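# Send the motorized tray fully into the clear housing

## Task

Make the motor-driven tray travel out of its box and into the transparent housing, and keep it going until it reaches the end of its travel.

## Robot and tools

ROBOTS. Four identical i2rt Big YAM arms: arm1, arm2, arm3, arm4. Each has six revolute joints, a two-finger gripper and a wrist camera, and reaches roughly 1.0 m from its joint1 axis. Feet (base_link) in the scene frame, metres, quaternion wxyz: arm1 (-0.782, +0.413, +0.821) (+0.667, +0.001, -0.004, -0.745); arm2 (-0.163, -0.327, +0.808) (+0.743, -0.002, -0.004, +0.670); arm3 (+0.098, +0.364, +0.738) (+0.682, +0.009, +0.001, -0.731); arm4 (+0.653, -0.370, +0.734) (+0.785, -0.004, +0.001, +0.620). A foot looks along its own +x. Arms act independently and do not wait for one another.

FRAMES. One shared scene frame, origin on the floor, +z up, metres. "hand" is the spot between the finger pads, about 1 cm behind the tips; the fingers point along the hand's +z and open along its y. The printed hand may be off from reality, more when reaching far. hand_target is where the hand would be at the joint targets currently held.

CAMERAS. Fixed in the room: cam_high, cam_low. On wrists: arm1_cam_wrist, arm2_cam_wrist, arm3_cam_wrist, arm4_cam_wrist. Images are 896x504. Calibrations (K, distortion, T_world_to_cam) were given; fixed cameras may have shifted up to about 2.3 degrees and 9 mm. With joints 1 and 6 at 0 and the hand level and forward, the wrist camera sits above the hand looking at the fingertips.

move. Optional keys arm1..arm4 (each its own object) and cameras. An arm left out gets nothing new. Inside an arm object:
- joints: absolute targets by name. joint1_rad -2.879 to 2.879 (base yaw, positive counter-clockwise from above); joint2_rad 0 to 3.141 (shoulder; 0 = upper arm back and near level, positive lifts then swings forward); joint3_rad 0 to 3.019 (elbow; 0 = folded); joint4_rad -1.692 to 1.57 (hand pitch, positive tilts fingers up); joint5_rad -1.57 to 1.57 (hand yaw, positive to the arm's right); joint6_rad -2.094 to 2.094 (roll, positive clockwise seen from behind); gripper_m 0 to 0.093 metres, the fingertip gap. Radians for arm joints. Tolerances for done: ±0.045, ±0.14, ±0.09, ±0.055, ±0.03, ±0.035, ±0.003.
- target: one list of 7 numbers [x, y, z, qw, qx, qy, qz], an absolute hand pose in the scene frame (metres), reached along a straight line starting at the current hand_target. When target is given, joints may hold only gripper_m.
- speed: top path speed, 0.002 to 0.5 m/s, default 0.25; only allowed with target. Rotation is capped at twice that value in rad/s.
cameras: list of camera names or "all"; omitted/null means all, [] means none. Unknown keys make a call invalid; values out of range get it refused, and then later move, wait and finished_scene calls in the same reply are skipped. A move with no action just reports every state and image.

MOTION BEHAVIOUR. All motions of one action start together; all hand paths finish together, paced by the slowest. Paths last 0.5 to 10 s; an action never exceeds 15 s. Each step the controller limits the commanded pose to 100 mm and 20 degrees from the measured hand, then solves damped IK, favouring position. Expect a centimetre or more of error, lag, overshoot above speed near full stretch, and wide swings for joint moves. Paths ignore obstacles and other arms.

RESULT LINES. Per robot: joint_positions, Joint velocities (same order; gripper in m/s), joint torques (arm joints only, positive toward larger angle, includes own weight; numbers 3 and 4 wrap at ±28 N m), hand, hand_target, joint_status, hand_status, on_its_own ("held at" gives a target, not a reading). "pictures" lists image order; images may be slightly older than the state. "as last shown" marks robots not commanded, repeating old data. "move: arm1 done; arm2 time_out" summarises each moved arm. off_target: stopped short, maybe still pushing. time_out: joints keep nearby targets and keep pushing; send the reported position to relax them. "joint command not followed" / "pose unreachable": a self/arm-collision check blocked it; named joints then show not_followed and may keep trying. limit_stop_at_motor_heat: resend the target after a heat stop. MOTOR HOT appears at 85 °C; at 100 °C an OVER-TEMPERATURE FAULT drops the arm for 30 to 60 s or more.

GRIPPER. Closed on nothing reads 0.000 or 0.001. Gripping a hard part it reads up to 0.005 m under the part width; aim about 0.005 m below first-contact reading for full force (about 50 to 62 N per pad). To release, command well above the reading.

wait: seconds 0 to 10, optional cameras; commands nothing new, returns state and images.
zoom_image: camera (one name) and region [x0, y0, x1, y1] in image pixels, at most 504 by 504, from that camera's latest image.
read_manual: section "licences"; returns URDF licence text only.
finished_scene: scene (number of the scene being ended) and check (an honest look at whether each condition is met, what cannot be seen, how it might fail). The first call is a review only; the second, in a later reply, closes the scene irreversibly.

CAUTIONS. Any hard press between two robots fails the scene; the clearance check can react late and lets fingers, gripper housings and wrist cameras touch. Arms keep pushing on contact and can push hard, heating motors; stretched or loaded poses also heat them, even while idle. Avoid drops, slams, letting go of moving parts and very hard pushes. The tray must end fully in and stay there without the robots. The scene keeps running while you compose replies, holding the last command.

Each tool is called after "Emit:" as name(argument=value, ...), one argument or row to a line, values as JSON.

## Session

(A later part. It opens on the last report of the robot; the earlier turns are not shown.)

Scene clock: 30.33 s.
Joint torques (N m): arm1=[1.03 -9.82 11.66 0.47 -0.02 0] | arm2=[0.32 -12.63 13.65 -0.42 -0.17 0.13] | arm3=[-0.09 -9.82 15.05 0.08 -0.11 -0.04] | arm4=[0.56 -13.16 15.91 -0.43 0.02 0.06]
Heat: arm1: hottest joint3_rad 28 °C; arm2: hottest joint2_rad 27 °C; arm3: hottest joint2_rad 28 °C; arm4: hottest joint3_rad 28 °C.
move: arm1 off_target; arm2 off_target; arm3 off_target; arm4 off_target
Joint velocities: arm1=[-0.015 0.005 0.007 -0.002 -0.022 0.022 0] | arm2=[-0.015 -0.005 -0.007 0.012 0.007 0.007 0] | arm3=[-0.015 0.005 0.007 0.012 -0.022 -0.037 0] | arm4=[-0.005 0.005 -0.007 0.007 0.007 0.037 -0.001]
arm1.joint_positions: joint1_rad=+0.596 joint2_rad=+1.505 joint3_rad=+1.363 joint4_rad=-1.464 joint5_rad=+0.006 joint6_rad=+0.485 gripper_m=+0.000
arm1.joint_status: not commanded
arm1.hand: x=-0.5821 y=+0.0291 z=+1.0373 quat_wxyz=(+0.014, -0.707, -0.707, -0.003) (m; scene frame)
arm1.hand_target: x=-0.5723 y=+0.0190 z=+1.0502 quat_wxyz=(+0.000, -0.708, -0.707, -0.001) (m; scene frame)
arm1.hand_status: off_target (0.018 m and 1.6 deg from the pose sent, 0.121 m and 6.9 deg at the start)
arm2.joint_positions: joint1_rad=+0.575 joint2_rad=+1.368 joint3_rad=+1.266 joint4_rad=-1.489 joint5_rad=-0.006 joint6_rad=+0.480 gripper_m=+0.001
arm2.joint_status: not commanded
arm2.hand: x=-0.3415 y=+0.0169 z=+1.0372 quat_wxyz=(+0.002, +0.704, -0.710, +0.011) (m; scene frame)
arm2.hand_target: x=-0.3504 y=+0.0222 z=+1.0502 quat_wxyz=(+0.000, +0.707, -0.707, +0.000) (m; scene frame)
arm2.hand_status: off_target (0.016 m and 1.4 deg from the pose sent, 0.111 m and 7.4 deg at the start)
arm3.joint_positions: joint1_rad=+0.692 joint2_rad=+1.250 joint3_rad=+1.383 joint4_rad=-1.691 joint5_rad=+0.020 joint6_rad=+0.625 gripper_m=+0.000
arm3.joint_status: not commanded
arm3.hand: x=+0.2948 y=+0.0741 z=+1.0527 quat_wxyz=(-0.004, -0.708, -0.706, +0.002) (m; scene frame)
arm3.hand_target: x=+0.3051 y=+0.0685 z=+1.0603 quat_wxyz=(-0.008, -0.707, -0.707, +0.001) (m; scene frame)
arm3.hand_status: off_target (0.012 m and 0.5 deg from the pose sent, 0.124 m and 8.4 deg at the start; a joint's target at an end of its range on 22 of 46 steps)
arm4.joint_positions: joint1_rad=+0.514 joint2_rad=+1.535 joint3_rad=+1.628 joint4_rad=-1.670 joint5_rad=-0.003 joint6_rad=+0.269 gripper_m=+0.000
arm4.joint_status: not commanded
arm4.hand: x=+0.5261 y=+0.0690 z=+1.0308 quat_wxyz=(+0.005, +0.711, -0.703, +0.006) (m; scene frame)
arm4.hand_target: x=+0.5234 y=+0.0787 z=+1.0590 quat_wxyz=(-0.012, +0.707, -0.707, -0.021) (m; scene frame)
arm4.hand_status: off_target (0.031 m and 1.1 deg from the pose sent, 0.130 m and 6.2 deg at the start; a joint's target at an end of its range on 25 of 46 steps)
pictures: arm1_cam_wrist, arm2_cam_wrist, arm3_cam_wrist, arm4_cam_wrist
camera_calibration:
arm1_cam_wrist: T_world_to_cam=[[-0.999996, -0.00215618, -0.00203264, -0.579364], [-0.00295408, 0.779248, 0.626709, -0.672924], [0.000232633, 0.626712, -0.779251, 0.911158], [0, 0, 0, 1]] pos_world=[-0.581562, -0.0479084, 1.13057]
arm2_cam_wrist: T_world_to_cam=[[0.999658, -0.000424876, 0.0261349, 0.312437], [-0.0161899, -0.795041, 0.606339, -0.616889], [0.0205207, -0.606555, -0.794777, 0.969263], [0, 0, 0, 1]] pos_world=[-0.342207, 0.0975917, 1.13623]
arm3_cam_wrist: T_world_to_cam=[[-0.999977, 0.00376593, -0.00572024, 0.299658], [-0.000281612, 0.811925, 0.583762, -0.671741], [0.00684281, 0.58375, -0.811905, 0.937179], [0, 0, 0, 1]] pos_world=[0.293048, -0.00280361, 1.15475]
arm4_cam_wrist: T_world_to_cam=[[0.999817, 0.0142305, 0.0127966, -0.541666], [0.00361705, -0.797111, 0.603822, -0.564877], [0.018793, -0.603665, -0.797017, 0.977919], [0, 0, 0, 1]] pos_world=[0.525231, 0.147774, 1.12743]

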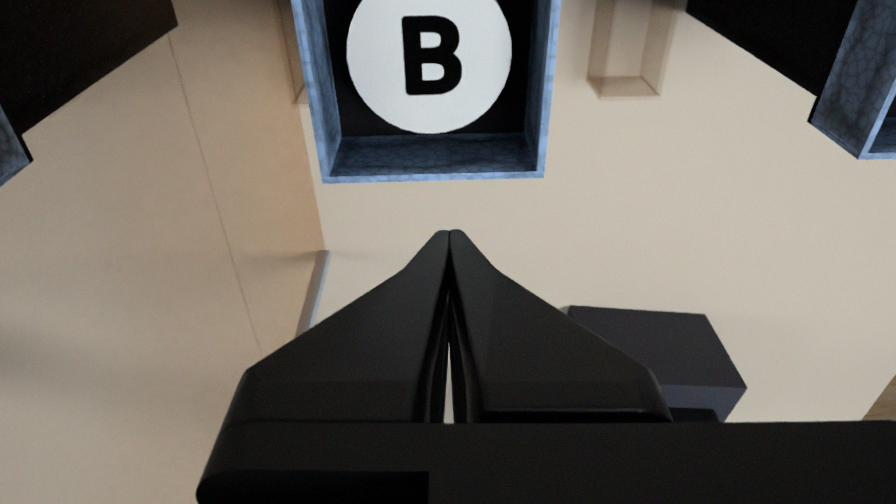

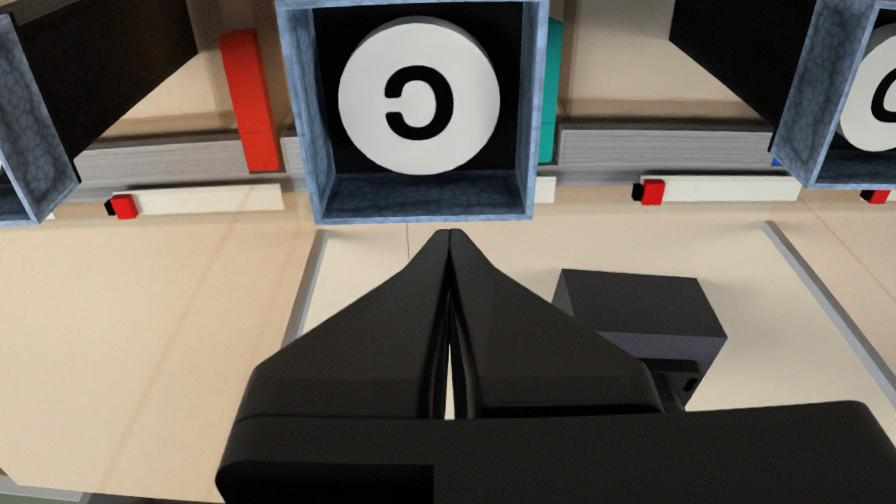

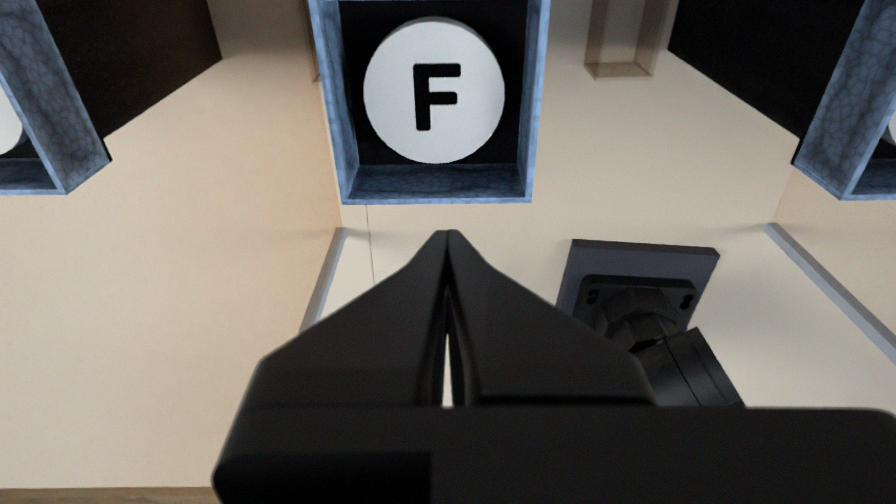

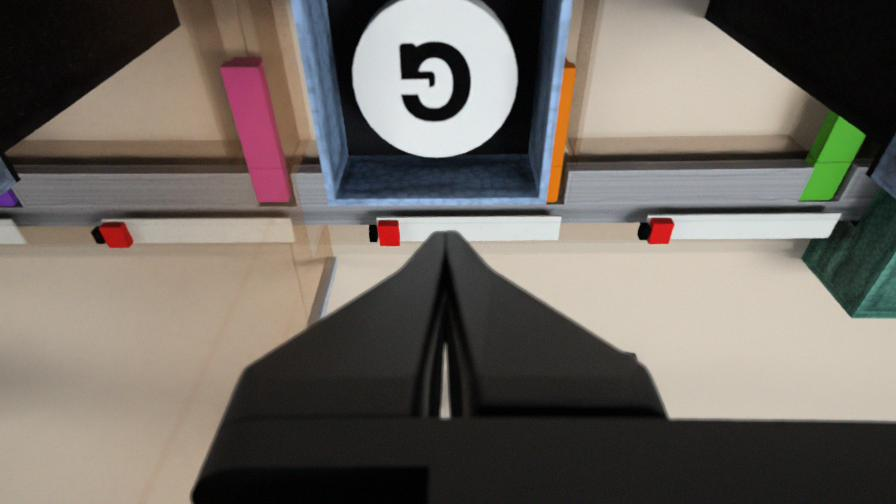

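Emit:
wait(
  seconds=0.1,
  cameras=["cam_high", "cam_low"],
)

Emit:
zoom_image(
  camera="cam_high",
  region=[720, 225, 880, 285],
)

Emit:
zoom_image(
  camera="cam_high",
  region=[540, 225, 720, 285],
)

Emit:
zoom_image(
  camera="cam_low",
  region=[230, 220, 390, 310],
)

Emit:
zoom_image(
  camera="cam_low",
  region=[380, 200, 540, 290],
)

Scene clock: 32.57 s.
Joint torques (N m): arm1=[1.08 -9.82 11.7 0.51 -0.03 0] | arm2=[0.26 -11.87 13.59 -0.39 -0.17 0.12] | arm3=[-0.09 -9.76 15.06 0.1 -0.11 -0.04] | arm4=[0.62 -13.27 15.9 -0.42 0.02 0.06]
Heat: arm1: hottest joint3_rad 28 °C; arm2: hottest joint3_rad 28 °C; arm3: hottest joint2_rad 28 °C; arm4: hottest joint3_rad 29 °C.
Joint velocities: arm1=[0.015 -0.005 -0.007 -0.017 -0.051 -0.007 0.001] | arm2=[-0.005 0.005 0.012 0.002 -0.007 -0.022 0] | arm3=[-0.005 -0.015 -0.007 -0.007 -0.066 -0.037 0.001] | arm4=[-0.015 0.005 -0.017 -0.007 0.007 0.007 0.002]
arm1.joint_positions: joint1_rad=+0.596 joint2_rad=+1.505 joint3_rad=+1.363 joint4_rad=-1.465 joint5_rad=+0.006 joint6_rad=+0.486 gripper_m=+0.000
arm1.joint_status: not commanded
arm1.hand: x=-0.5821 y=+0.0292 z=+1.0373 quat_wxyz=(+0.014, -0.707, -0.707, -0.003) (m; scene frame)
arm1.hand_target: x=-0.5723 y=+0.0190 z=+1.0502 quat_wxyz=(+0.000, -0.708, -0.706, -0.001) (m; scene frame)
arm1.hand_status: off_target (0.018 m and 1.6 deg from the pose sent, 0.121 m and 6.9 deg at the start)
arm2.joint_positions: joint1_rad=+0.575 joint2_rad=+1.368 joint3_rad=+1.266 joint4_rad=-1.489 joint5_rad=-0.006 joint6_rad=+0.480 gripper_m=+0.001
arm2.joint_status: not commanded
arm2.hand: x=-0.3415 y=+0.0168 z=+1.0372 quat_wxyz=(+0.002, +0.704, -0.710, +0.011) (m; scene frame)
arm2.hand_target: x=-0.3504 y=+0.0222 z=+1.0502 quat_wxyz=(+0.000, +0.707, -0.707, +0.000) (m; scene frame)
arm2.hand_status: off_target (0.016 m and 1.4 deg from the pose sent, 0.111 m and 7.4 deg at the start)
arm3.joint_positions: joint1_rad=+0.692 joint2_rad=+1.250 joint3_rad=+1.383 joint4_rad=-1.691 joint5_rad=+0.020 joint6_rad=+0.625 gripper_m=+0.000
arm3.joint_status: not commanded
arm3.hand: x=+0.2948 y=+0.0741 z=+1.0527 quat_wxyz=(-0.004, -0.708, -0.706, +0.002) (m; scene frame)
arm3.hand_target: x=+0.3051 y=+0.0685 z=+1.0603 quat_wxyz=(-0.008, -0.707, -0.707, +0.001) (m; scene frame)
arm3.hand_status: off_target (0.012 m and 0.5 deg from the pose sent, 0.124 m and 8.4 deg at the start; a joint's target at an end of its range on 22 of 46 steps)
arm4.joint_positions: joint1_rad=+0.514 joint2_rad=+1.535 joint3_rad=+1.628 joint4_rad=-1.670 joint5_rad=-0.003 joint6_rad=+0.269 gripper_m=+0.000
arm4.joint_status: not commanded
arm4.hand: x=+0.5261 y=+0.0690 z=+1.0308 quat_wxyz=(+0.005, +0.711, -0.703, +0.006) (m; scene frame)
arm4.hand_target: x=+0.5234 y=+0.0788 z=+1.0590 quat_wxyz=(-0.012, +0.707, -0.707, -0.021) (m; scene frame)
arm4.hand_status: off_target (0.031 m and 1.1 deg from the pose sent, 0.130 m and 6.2 deg at the start; a joint's target at an end of its range on 25 of 46 steps)
wait: 0.10 s; at rest from the start
pictures: cam_high, cam_low

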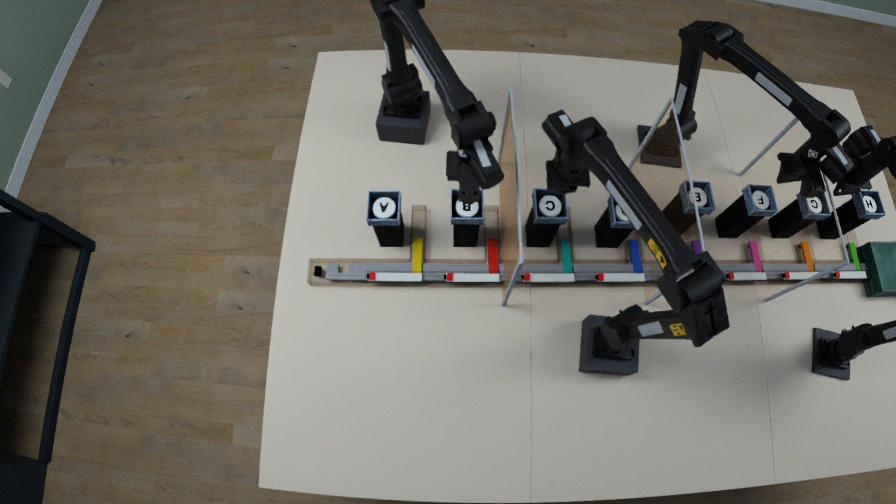

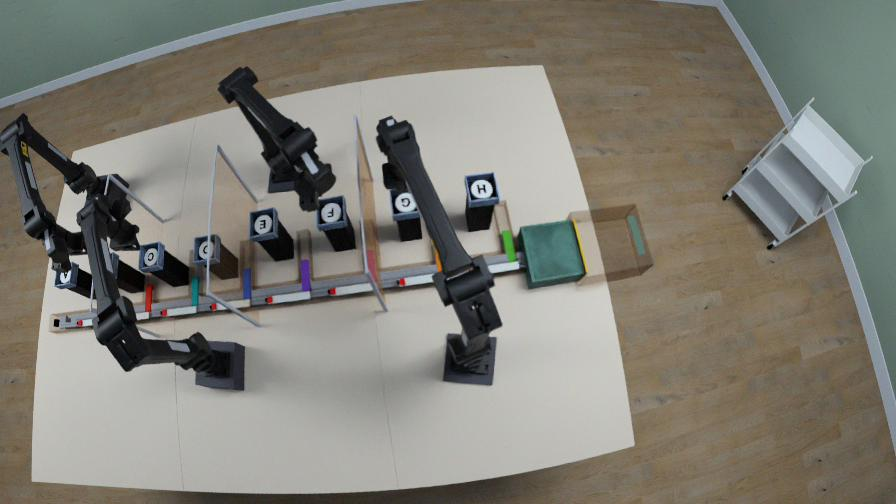

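Scaled by 3.150 from the camera's 896x504 image, which has a finer 1280x720 frame.

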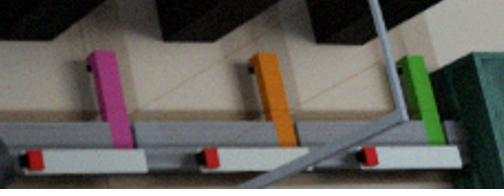

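Scaled by 2.800 from the camera's 896x504 image, which has a finer 1280x720 frame.

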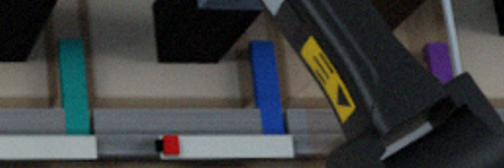

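Scaled by 3.150 from the camera's 896x504 image, which has a finer 1280x720 frame.

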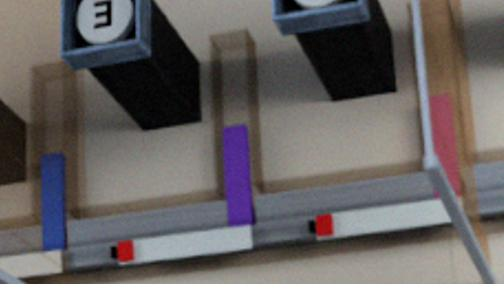

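Scaled by 3.150 from the camera's 896x504 image, which has a finer 1280x720 frame.

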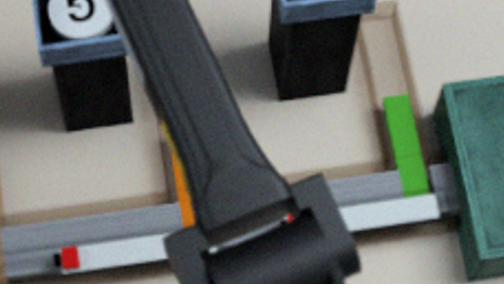

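Emit:
move(
)

Scene clock: 33.10 s.
Joint torques (N m): arm1=[1.08 -9.76 11.7 0.46 -0.02 0.02] | arm2=[-0.03 -12.28 13.63 -0.36 -0.18 0.17] | arm3=[-0.09 -9.82 15.06 0.1 -0.12 -0.05] | arm4=[0.62 -13.22 15.9 -0.42 0.03 0.06]
Heat: arm1: hottest joint3_rad 28 °C; arm2: hottest joint3_rad 28 °C; arm3: hottest joint2_rad 28 °C; arm4: hottest joint3_rad 29 °C.
Joint velocities: arm1=[-0.015 0.005 -0.012 -0.017 -0.051 -0.022 0.001] | arm2=[-0.024 -0.005 -0.017 0.007 -0.007 0.022 0.002] | arm3=[-0.005 -0.005 -0.002 -0.012 0.022 0.037 -0.001] | arm4=[-0.005 0.005 0.012 -0.007 -0.007 0.051 0.001]
arm1.joint_positions: joint1_rad=+0.596 joint2_rad=+1.505 joint3_rad=+1.363 joint4_rad=-1.465 joint5_rad=+0.006 joint6_rad=+0.486 gripper_m=+0.000
arm1.joint_status: not commanded
arm1.hand: x=-0.5821 y=+0.0292 z=+1.0373 quat_wxyz=(+0.014, -0.707, -0.707, -0.003) (m; scene frame)
arm1.hand_target: x=-0.5723 y=+0.0189 z=+1.0502 quat_wxyz=(+0.000, -0.708, -0.706, -0.001) (m; scene frame)
arm1.hand_status: off_target (0.018 m and 1.6 deg from the pose sent, 0.121 m and 6.9 deg at the start)
arm2.joint_positions: joint1_rad=+0.575 joint2_rad=+1.368 joint3_rad=+1.266 joint4_rad=-1.489 joint5_rad=-0.006 joint6_rad=+0.480 gripper_m=+0.001
arm2.joint_status: not commanded
arm2.hand: x=-0.3415 y=+0.0168 z=+1.0372 quat_wxyz=(+0.002, +0.704, -0.710, +0.011) (m; scene frame)
arm2.hand_target: x=-0.3504 y=+0.0222 z=+1.0502 quat_wxyz=(+0.000, +0.707, -0.707, +0.000) (m; scene frame)
arm2.hand_status: off_target (0.016 m and 1.4 deg from the pose sent, 0.111 m and 7.4 deg at the start)
arm3.joint_positions: joint1_rad=+0.692 joint2_rad=+1.250 joint3_rad=+1.383 joint4_rad=-1.691 joint5_rad=+0.020 joint6_rad=+0.625 gripper_m=+0.000
arm3.joint_status: not commanded
arm3.hand: x=+0.2948 y=+0.0741 z=+1.0527 quat_wxyz=(-0.004, -0.708, -0.706, +0.002) (m; scene frame)
arm3.hand_target: x=+0.3051 y=+0.0685 z=+1.0603 quat_wxyz=(-0.008, -0.707, -0.707, +0.001) (m; scene frame)
arm3.hand_status: off_target (0.012 m and 0.5 deg from the pose sent, 0.124 m and 8.4 deg at the start; a joint's target at an end of its range on 22 of 46 steps)
arm4.joint_positions: joint1_rad=+0.514 joint2_rad=+1.535 joint3_rad=+1.628 joint4_rad=-1.670 joint5_rad=-0.003 joint6_rad=+0.269 gripper_m=+0.000
arm4.joint_status: not commanded
arm4.hand: x=+0.5261 y=+0.0690 z=+1.0308 quat_wxyz=(+0.005, +0.711, -0.703, +0.006) (m; scene frame)
arm4.hand_target: x=+0.5234 y=+0.0788 z=+1.0590 quat_wxyz=(-0.012, +0.707, -0.707, -0.021) (m; scene frame)
arm4.hand_status: off_target (0.031 m and 1.1 deg from the pose sent, 0.130 m and 6.2 deg at the start; a joint's target at an end of its range on 25 of 46 steps)
pictures: arm1_cam_wrist, arm2_cam_wrist, arm3_cam_wrist, arm4_cam_wrist, cam_high, cam_low
camera_calibration:
arm1_cam_wrist: T_world_to_cam=[[-0.999997, -0.00177585, -0.00184603, -0.579613], [-0.00254087, 0.779041, 0.626968, -0.673013], [0.000324736, 0.626971, -0.779043, 0.910938], [0, 0, 0, 1]] pos_world=[-0.581617, -0.0478566, 1.13055]
arm2_cam_wrist: T_world_to_cam=[[0.999654, -0.000419466, 0.0263083, 0.312212], [-0.0162979, -0.794835, 0.606606, -0.617274], [0.0206563, -0.606825, -0.794567, 0.969047], [0, 0, 0, 1]] pos_world=[-0.342181, 0.0975418, 1.1362]
arm3_cam_wrist: T_world_to_cam=[[-0.999977, 0.00376593, -0.00572024, 0.299658], [-0.000281612, 0.811925, 0.583762, -0.671741], [0.00684281, 0.58375, -0.811905, 0.937179], [0, 0, 0, 1]] pos_world=[0.293048, -0.00280361, 1.15475]
arm4_cam_wrist: T_world_to_cam=[[0.999817, 0.0142305, 0.0127966, -0.541666], [0.00361705, -0.797111, 0.603822, -0.564877], [0.018793, -0.603665, -0.797017, 0.977919], [0, 0, 0, 1]] pos_world=[0.525231, 0.147774, 1.12743]

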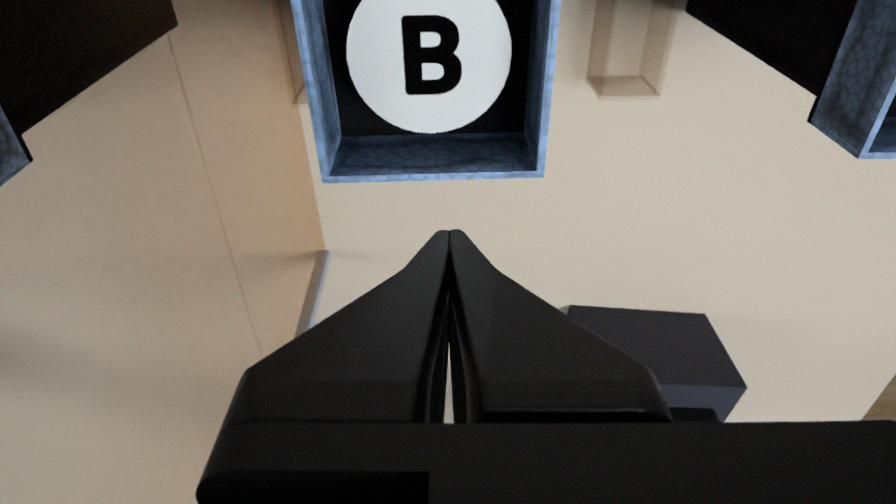

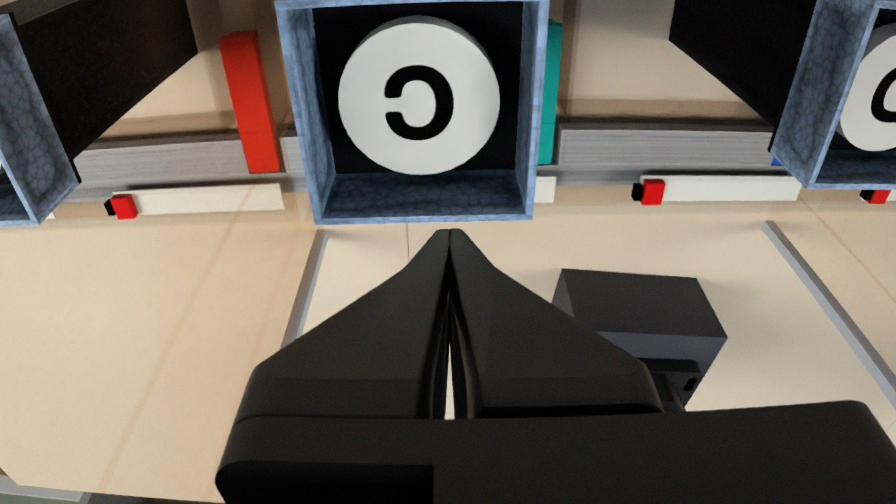

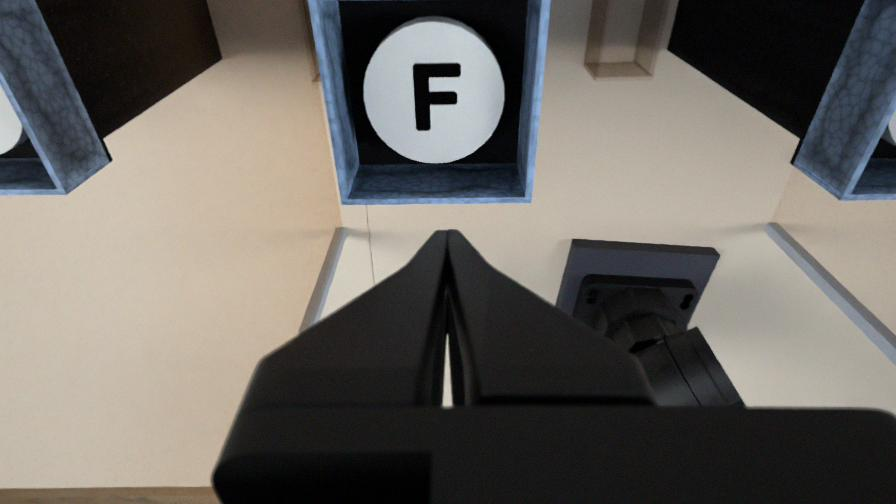

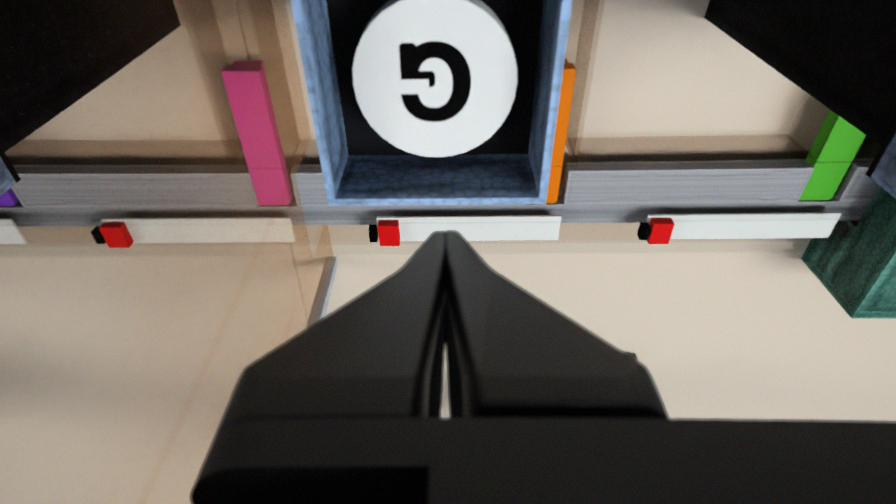

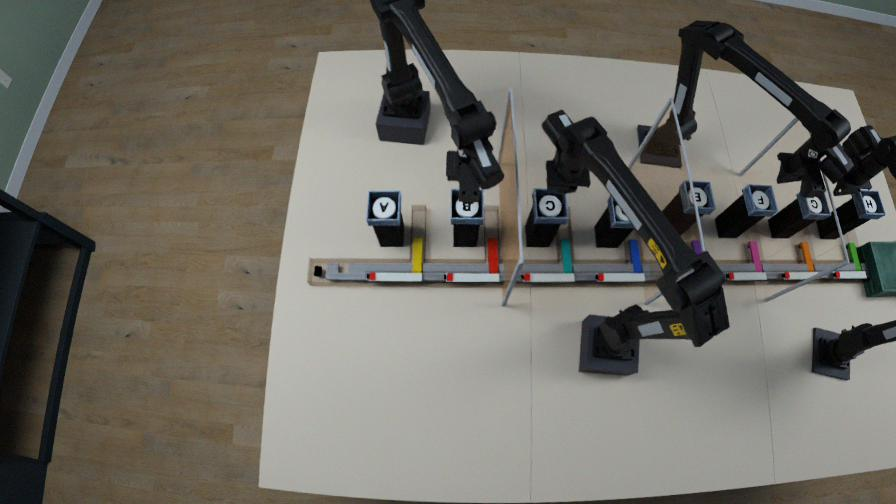

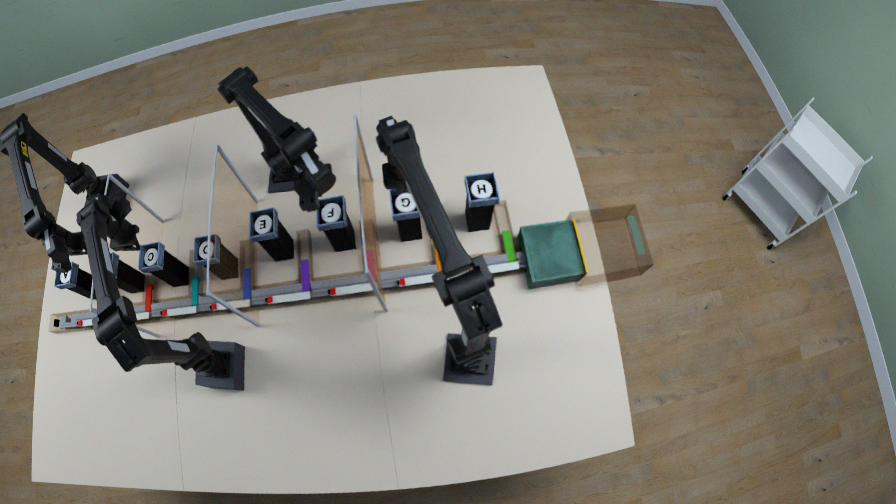

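Emit:
move(
  arm1={"target": [-0.571, 0.012, 0.82, 0, 0.7071, 0.7071, 0], "speed": 0.2},
  cameras=["cam_high", "cam_low", "arm1_cam_wrist"],
)

Scene clock: 35.87 s.
Joint torques (N m): arm1=[0.5 -0.79 3.19 2.73 0.04 -0.09] | arm2=[0.21 -12.45 13.65 -0.46 -0.16 0.14] | arm3=[-0.09 -9.76 15.05 0.09 -0.11 -0.04] | arm4=[0.56 -13.27 15.9 -0.42 0.02 0.06]
Heat: arm1: hottest joint3_rad 28 °C; arm2: hottest joint3_rad 28 °C; arm3: hottest joint2_rad 28 °C; arm4: hottest joint3_rad 30 °C.
move: arm1 off_target
Joint velocities: arm1=[-0.005 0.005 0.007 0.017 0.022 0.007 -0.001] | arm2=[-0.005 0.005 0.002 0.022 0.022 0.022 0] | arm3=[-0.005 -0.005 0.002 -0.017 0.081 -0.022 0] | arm4=[-0.005 0.015 -0.007 -0.002 -0.007 -0.037 0]
arm1.joint_positions: joint1_rad=+0.596 joint2_rad=+1.558 joint3_rad=+1.115 joint4_rad=-0.957 joint5_rad=+0.006 joint6_rad=+0.486 gripper_m=+0.000
arm1.joint_status: not commanded
arm1.hand: x=-0.5639 y=-0.0044 z=+0.9280 quat_wxyz=(-0.084, -0.705, -0.704, +0.027) (m; scene frame)
arm1.hand_target: x=-0.5780 y=+0.0244 z=+0.8436 quat_wxyz=(+0.000, -0.707, -0.707, +0.000) (m; scene frame)
arm1.hand_status: off_target (0.109 m and 10.1 deg from the pose sent, 0.218 m and 1.6 deg at the start; pose on its path clipped on 21 of 55 steps)
arm2.joint_positions: joint1_rad=+0.575 joint2_rad=+1.368 joint3_rad=+1.266 joint4_rad=-1.489 joint5_rad=-0.006 joint6_rad=+0.480 gripper_m=+0.001
arm2.joint_status: not commanded
arm2.hand: x=-0.3415 y=+0.0168 z=+1.0372 quat_wxyz=(+0.002, +0.704, -0.710, +0.011) (m; scene frame)
arm2.hand_target: x=-0.3504 y=+0.0222 z=+1.0502 quat_wxyz=(+0.000, +0.707, -0.707, +0.000) (m; scene frame)
arm2.hand_status: not commanded
arm3.joint_positions: joint1_rad=+0.692 joint2_rad=+1.250 joint3_rad=+1.383 joint4_rad=-1.691 joint5_rad=+0.020 joint6_rad=+0.625 gripper_m=+0.000
arm3.joint_status: not commanded
arm3.hand: x=+0.2948 y=+0.0741 z=+1.0527 quat_wxyz=(-0.004, -0.708, -0.706, +0.002) (m; scene frame)
arm3.hand_target: x=+0.3051 y=+0.0685 z=+1.0603 quat_wxyz=(-0.008, -0.707, -0.707, +0.001) (m; scene frame)
arm3.hand_status: not commanded
arm4.joint_positions: joint1_rad=+0.514 joint2_rad=+1.535 joint3_rad=+1.628 joint4_rad=-1.670 joint5_rad=-0.003 joint6_rad=+0.269 gripper_m=+0.000
arm4.joint_status: not commanded
arm4.hand: x=+0.5261 y=+0.0690 z=+1.0308 quat_wxyz=(+0.005, +0.711, -0.703, +0.006) (m; scene frame)
arm4.hand_target: x=+0.5234 y=+0.0788 z=+1.0590 quat_wxyz=(-0.012, +0.707, -0.707, -0.021) (m; scene frame)
arm4.hand_status: not commanded
pictures: arm1_cam_wrist, cam_high, cam_low
camera_calibration:
arm1_cam_wrist: T_world_to_cam=[[-0.995267, -0.00986971, -0.0966783, -0.471], [-0.054684, 0.879263, 0.473188, -0.464538], [0.0803354, 0.476235, -0.87564, 0.980908], [0, 0, 0, 1]] pos_world=[-0.572975, -0.0633409, 1.0332]

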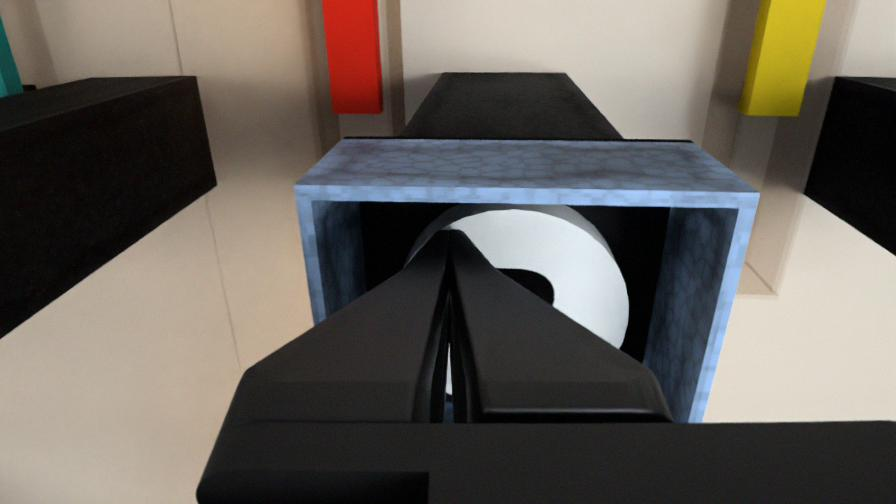

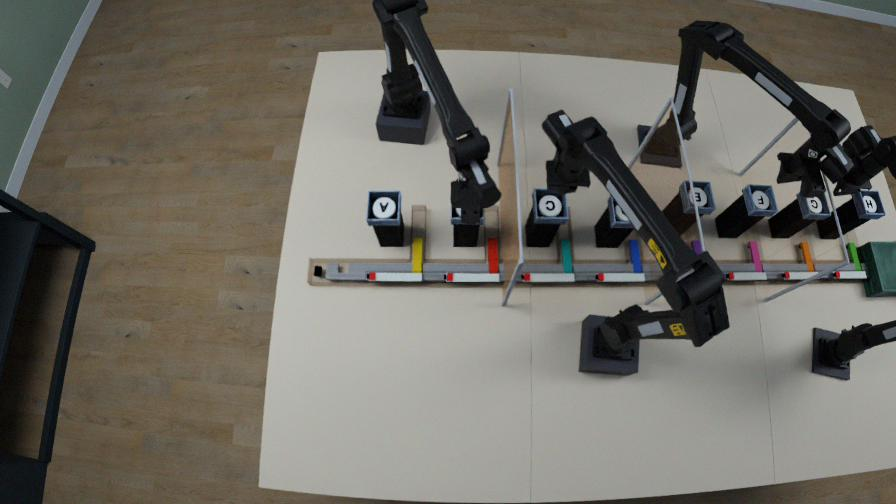

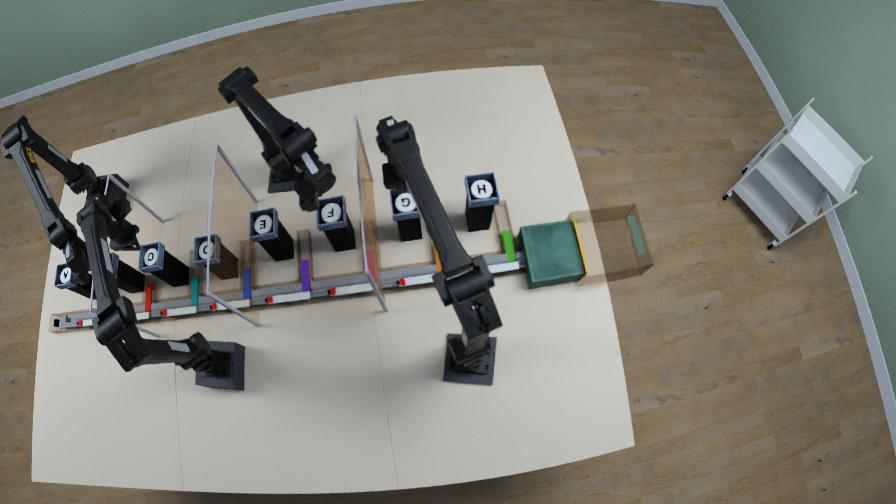

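Emit:
zoom_image(
  camera="cam_high",
  region=[300, 180, 520, 304],
)

Emit:
zoom_image(
  camera="arm1_cam_wrist",
  region=[290, 60, 790, 440],
)

Scaled by 2.291 from the camera's 896x504 image, which has a finer 1280x720 frame.

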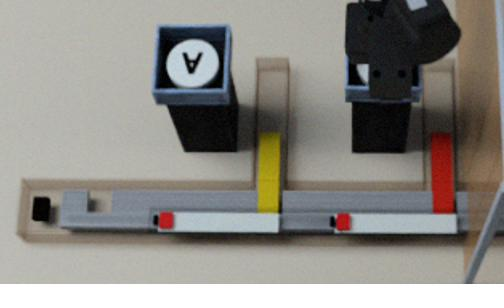

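Scaled by 1.008 from the camera's 896x504 image, which has a finer 1280x720 frame.

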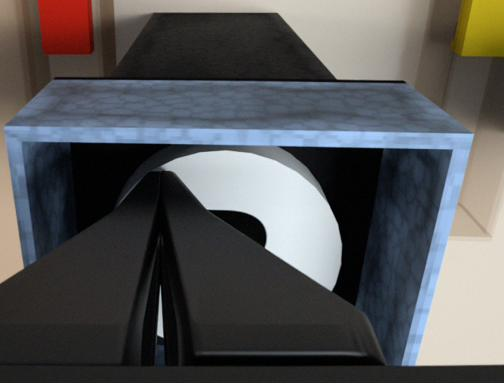

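Emit:
move(
  arm1={"joints": {"joint2_rad": 1.84, "joint3_rad": 1.015, "joint4_rad": -1.12}},
  cameras=["cam_high", "arm1_cam_wrist"],
)

Scene clock: 41.27 s.
Joint torques (N m): arm1=[0.38 3.78 -1.28 -0.08 0.04 -0.09] | arm2=[0.09 -12.57 13.6 -0.36 -0.19 0.13] | arm3=[0.03 -9.64 15.08 0.09 -0.11 -0.05] | arm4=[0.56 -13.27 15.91 -0.42 0.02 0.06]
Heat: arm1: hottest joint3_rad 28 °C; arm2: hottest joint3_rad 28 °C; arm3: hottest joint2_rad 28 °C; arm4: hottest joint3_rad 31 °C.
move: arm1 time_out
Joint velocities: arm1=[-0.005 -0.005 0.012 0.012 0.022 -0.037 0.001] | arm2=[-0.015 -0.015 -0.007 -0.007 0.022 -0.022 0] | arm3=[-0.005 -0.015 -0.012 -0.007 0.066 0.007 0] | arm4=[-0.005 0.015 -0.002 0.007 -0.037 0.022 0]
arm1.joint_positions: joint1_rad=+0.596 joint2_rad=+1.626 joint3_rad=+1.187 joint4_rad=-1.096 joint5_rad=+0.006 joint6_rad=+0.486 gripper_m=+0.000
arm1.joint_status: joint2_rad time_out (moved +0.068 of +0.282); joint3_rad time_out (moved +0.073 of -0.100); the others done
arm1.on_its_own: joint2_rad reads +1.626 and still pushes toward +1.840 since a time_out; joint3_rad reads +1.187 and still pushes toward +1.056 since a time_out
arm1.hand: x=-0.5667 y=+0.0011 z=+0.9211 quat_wxyz=(-0.020, -0.707, -0.707, +0.007) (m; scene frame)
arm1.hand_target: x=-0.6063 y=+0.0783 z=+0.7989 quat_wxyz=(+0.156, -0.697, -0.698, -0.048) (m; scene frame)
arm1.hand_status: not commanded
arm2, arm3, arm4: as last shown
pictures: arm1_cam_wrist, cam_high
camera_calibration:
arm1_cam_wrist: T_world_to_cam=[[-0.999377, -0.00264367, -0.0351803, -0.533435], [-0.0224349, 0.817208, 0.575905, -0.542541], [0.0272271, 0.576336, -0.816759, 0.888094], [0, 0, 0, 1]] pos_world=[-0.569455, -0.0698816, 1.01904]

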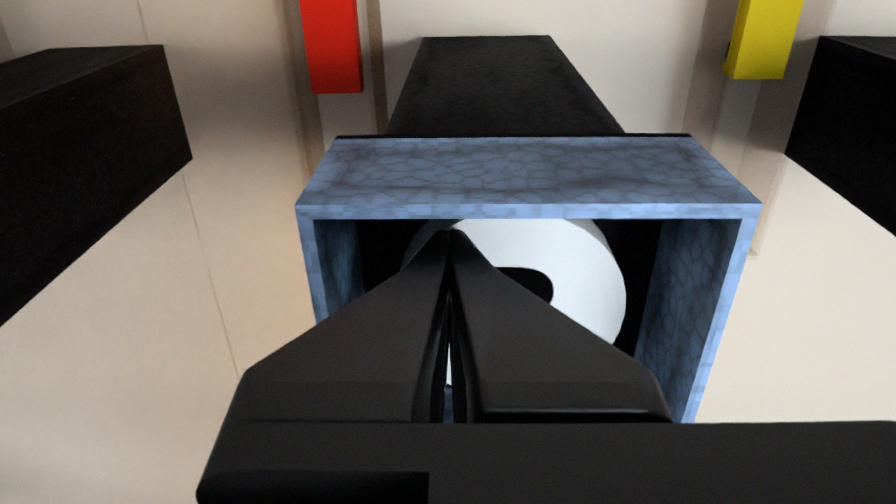

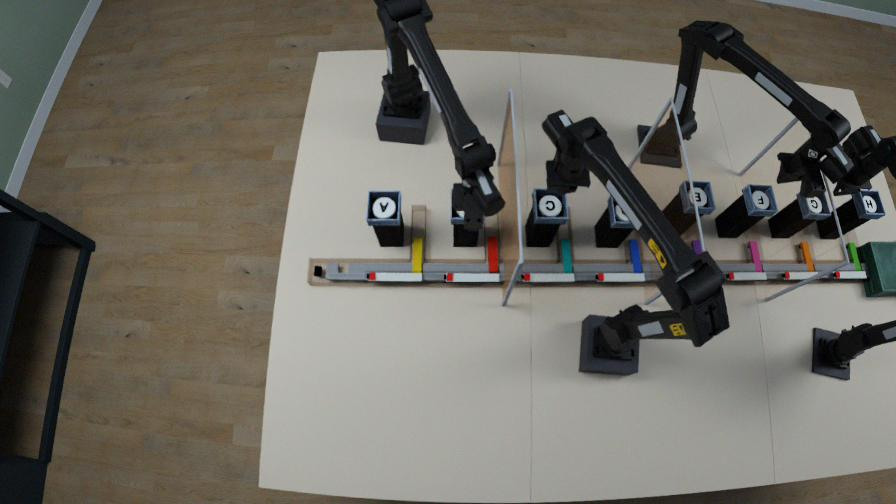

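Emit:
zoom_image(
  camera="arm1_cam_wrist",
  region=[290, 130, 770, 420],
)

Emit:
zoom_image(
  camera="cam_high",
  region=[300, 180, 520, 304],
)

Scaled by 1.050 from the camera's 896x504 image, which has a finer 1280x720 frame.

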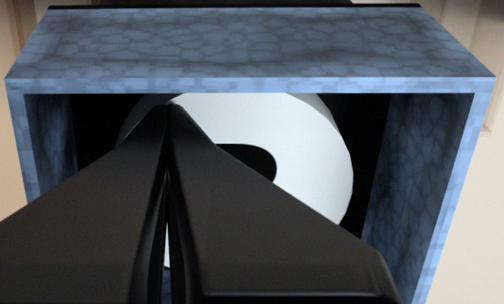

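Scaled by 2.291 from the camera's 896x504 image, which has a finer 1280x720 frame.

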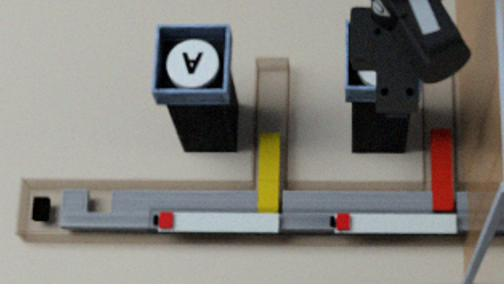

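Emit:
zoom_image(
  camera="arm1_cam_wrist",
  region=[640, 0, 896, 160],
)

Emit:
zoom_image(
  camera="arm1_cam_wrist",
  region=[180, 0, 440, 160],
)

Scaled by 1.969 from the camera's 896x504 image, which has a finer 1280x720 frame.

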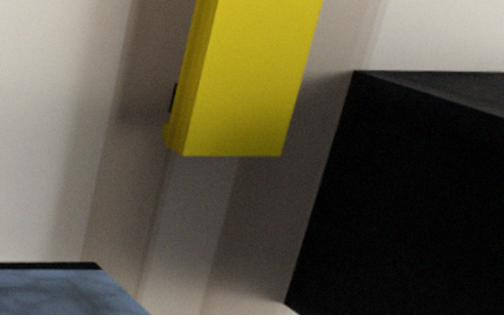

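Scaled by 1.938 from the camera's 896x504 image, which has a finer 1280x720 frame.

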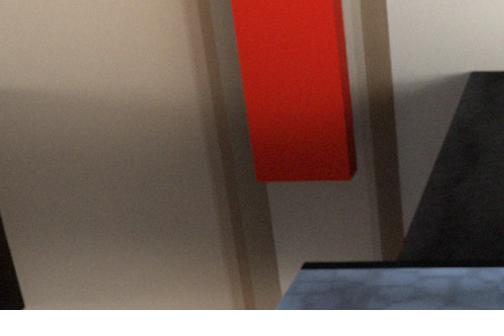

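Emit:
move(
  arm1={"joints": {"joint2_rad": 1.95, "joint3_rad": 1.0, "joint4_rad": -1.15}},
  cameras=["cam_high", "arm1_cam_wrist"],
)

Scene clock: 44.43 s.
Joint torques (N m): arm1=[0.44 7.94 -2.78 1.52 0.05 -0.09] | arm2=[0.62 -12.22 13.7 -0.35 -0.18 0.13] | arm3=[-0.03 -9.76 15.04 0.12 -0.12 -0.04] | arm4=[0.56 -13.27 15.91 -0.43 0.02 0.06]
Heat: arm1: hottest joint3_rad 28 °C; arm2: hottest joint3_rad 28 °C; arm3: hottest joint3_rad 29 °C; arm4: hottest joint3_rad 32 °C.
move: arm1 time_out
Joint velocities: arm1=[-0.015 -0.015 -0.007 -0.007 -0.066 0.007 0] | arm2=[-0.015 0.005 -0.007 0.002 -0.022 -0.037 0] | arm3=[0.015 -0.015 -0.002 0.007 0.066 -0.022 0] | arm4=[-0.024 0.015 -0.012 -0.007 -0.066 0.051 0.001]
arm1.joint_positions: joint1_rad=+0.596 joint2_rad=+1.668 joint3_rad=+1.236 joint4_rad=-1.164 joint5_rad=+0.006 joint6_rad=+0.486 gripper_m=+0.000
arm1.joint_status: joint2_rad time_out (moved +0.042 of +0.324); joint3_rad time_out (moved +0.048 of -0.187); the others done
arm1.on_its_own: joint2_rad reads +1.668 and still pushes toward +1.950 since a time_out; joint3_rad reads +1.236 and still pushes toward +1.083 since a time_out
arm1.hand: x=-0.5661 y=-0.0001 z=+0.9190 quat_wxyz=(+0.010, -0.707, -0.707, -0.002) (m; scene frame)
arm1.hand_target: x=-0.6115 y=+0.0884 z=+0.7677 quat_wxyz=(+0.208, -0.689, -0.691, -0.064) (m; scene frame)
arm1.hand_status: not commanded
arm2, arm3, arm4: as last shown
pictures: arm1_cam_wrist, cam_high
camera_calibration:
arm1_cam_wrist: T_world_to_cam=[[-0.99998, -0.00176886, -0.00610451, -0.559949], [-0.00517565, 0.784092, 0.620623, -0.571649], [0.0036887, 0.620642, -0.784085, 0.843629], [0, 0, 0, 1]] pos_world=[-0.566008, -0.0763564, 1.01284]

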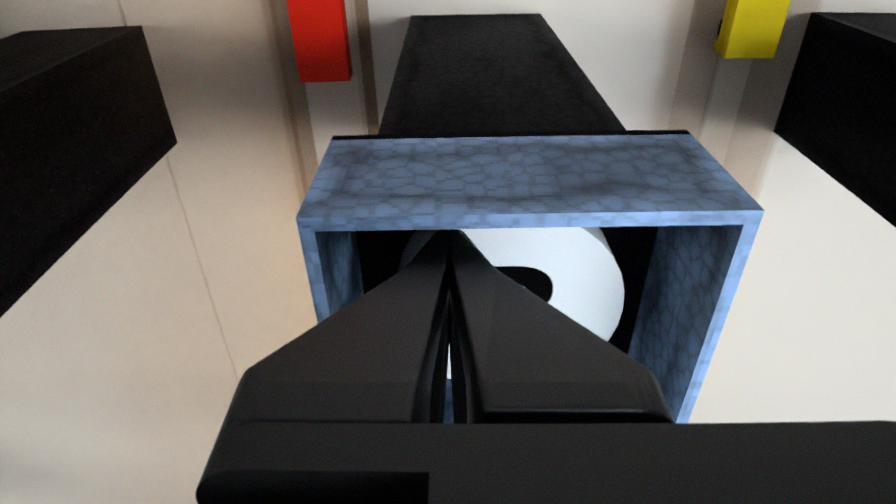

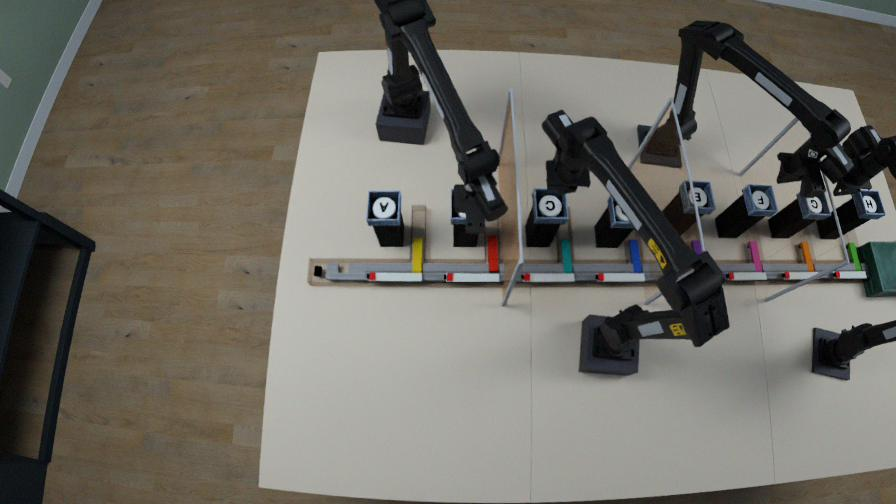

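Emit:
zoom_image(
  camera="cam_high",
  region=[300, 180, 600, 304],
)

Emit:
zoom_image(
  camera="cam_high",
  region=[580, 180, 896, 304],
)

Emit:
zoom_image(
  camera="arm1_cam_wrist",
  region=[640, 0, 800, 100],
)

Scaled by 1.680 from the camera's 896x504 image, which has a finer 1280x720 frame.

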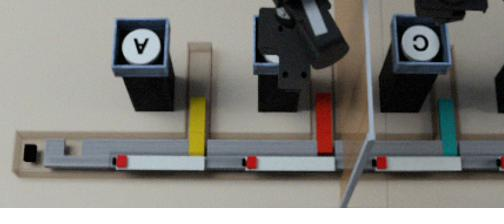

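Scaled by 1.595 from the camera's 896x504 image, which has a finer 1280x720 frame.

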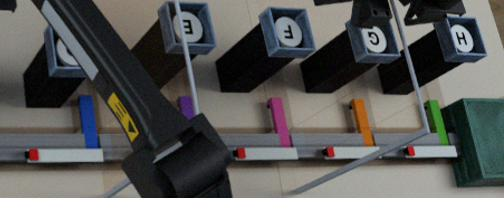

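Scaled by 3.150 from the camera's 896x504 image, which has a finer 1280x720 frame.

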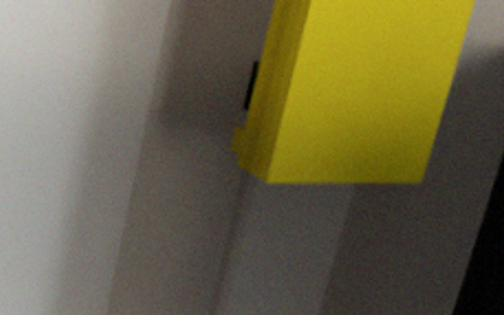

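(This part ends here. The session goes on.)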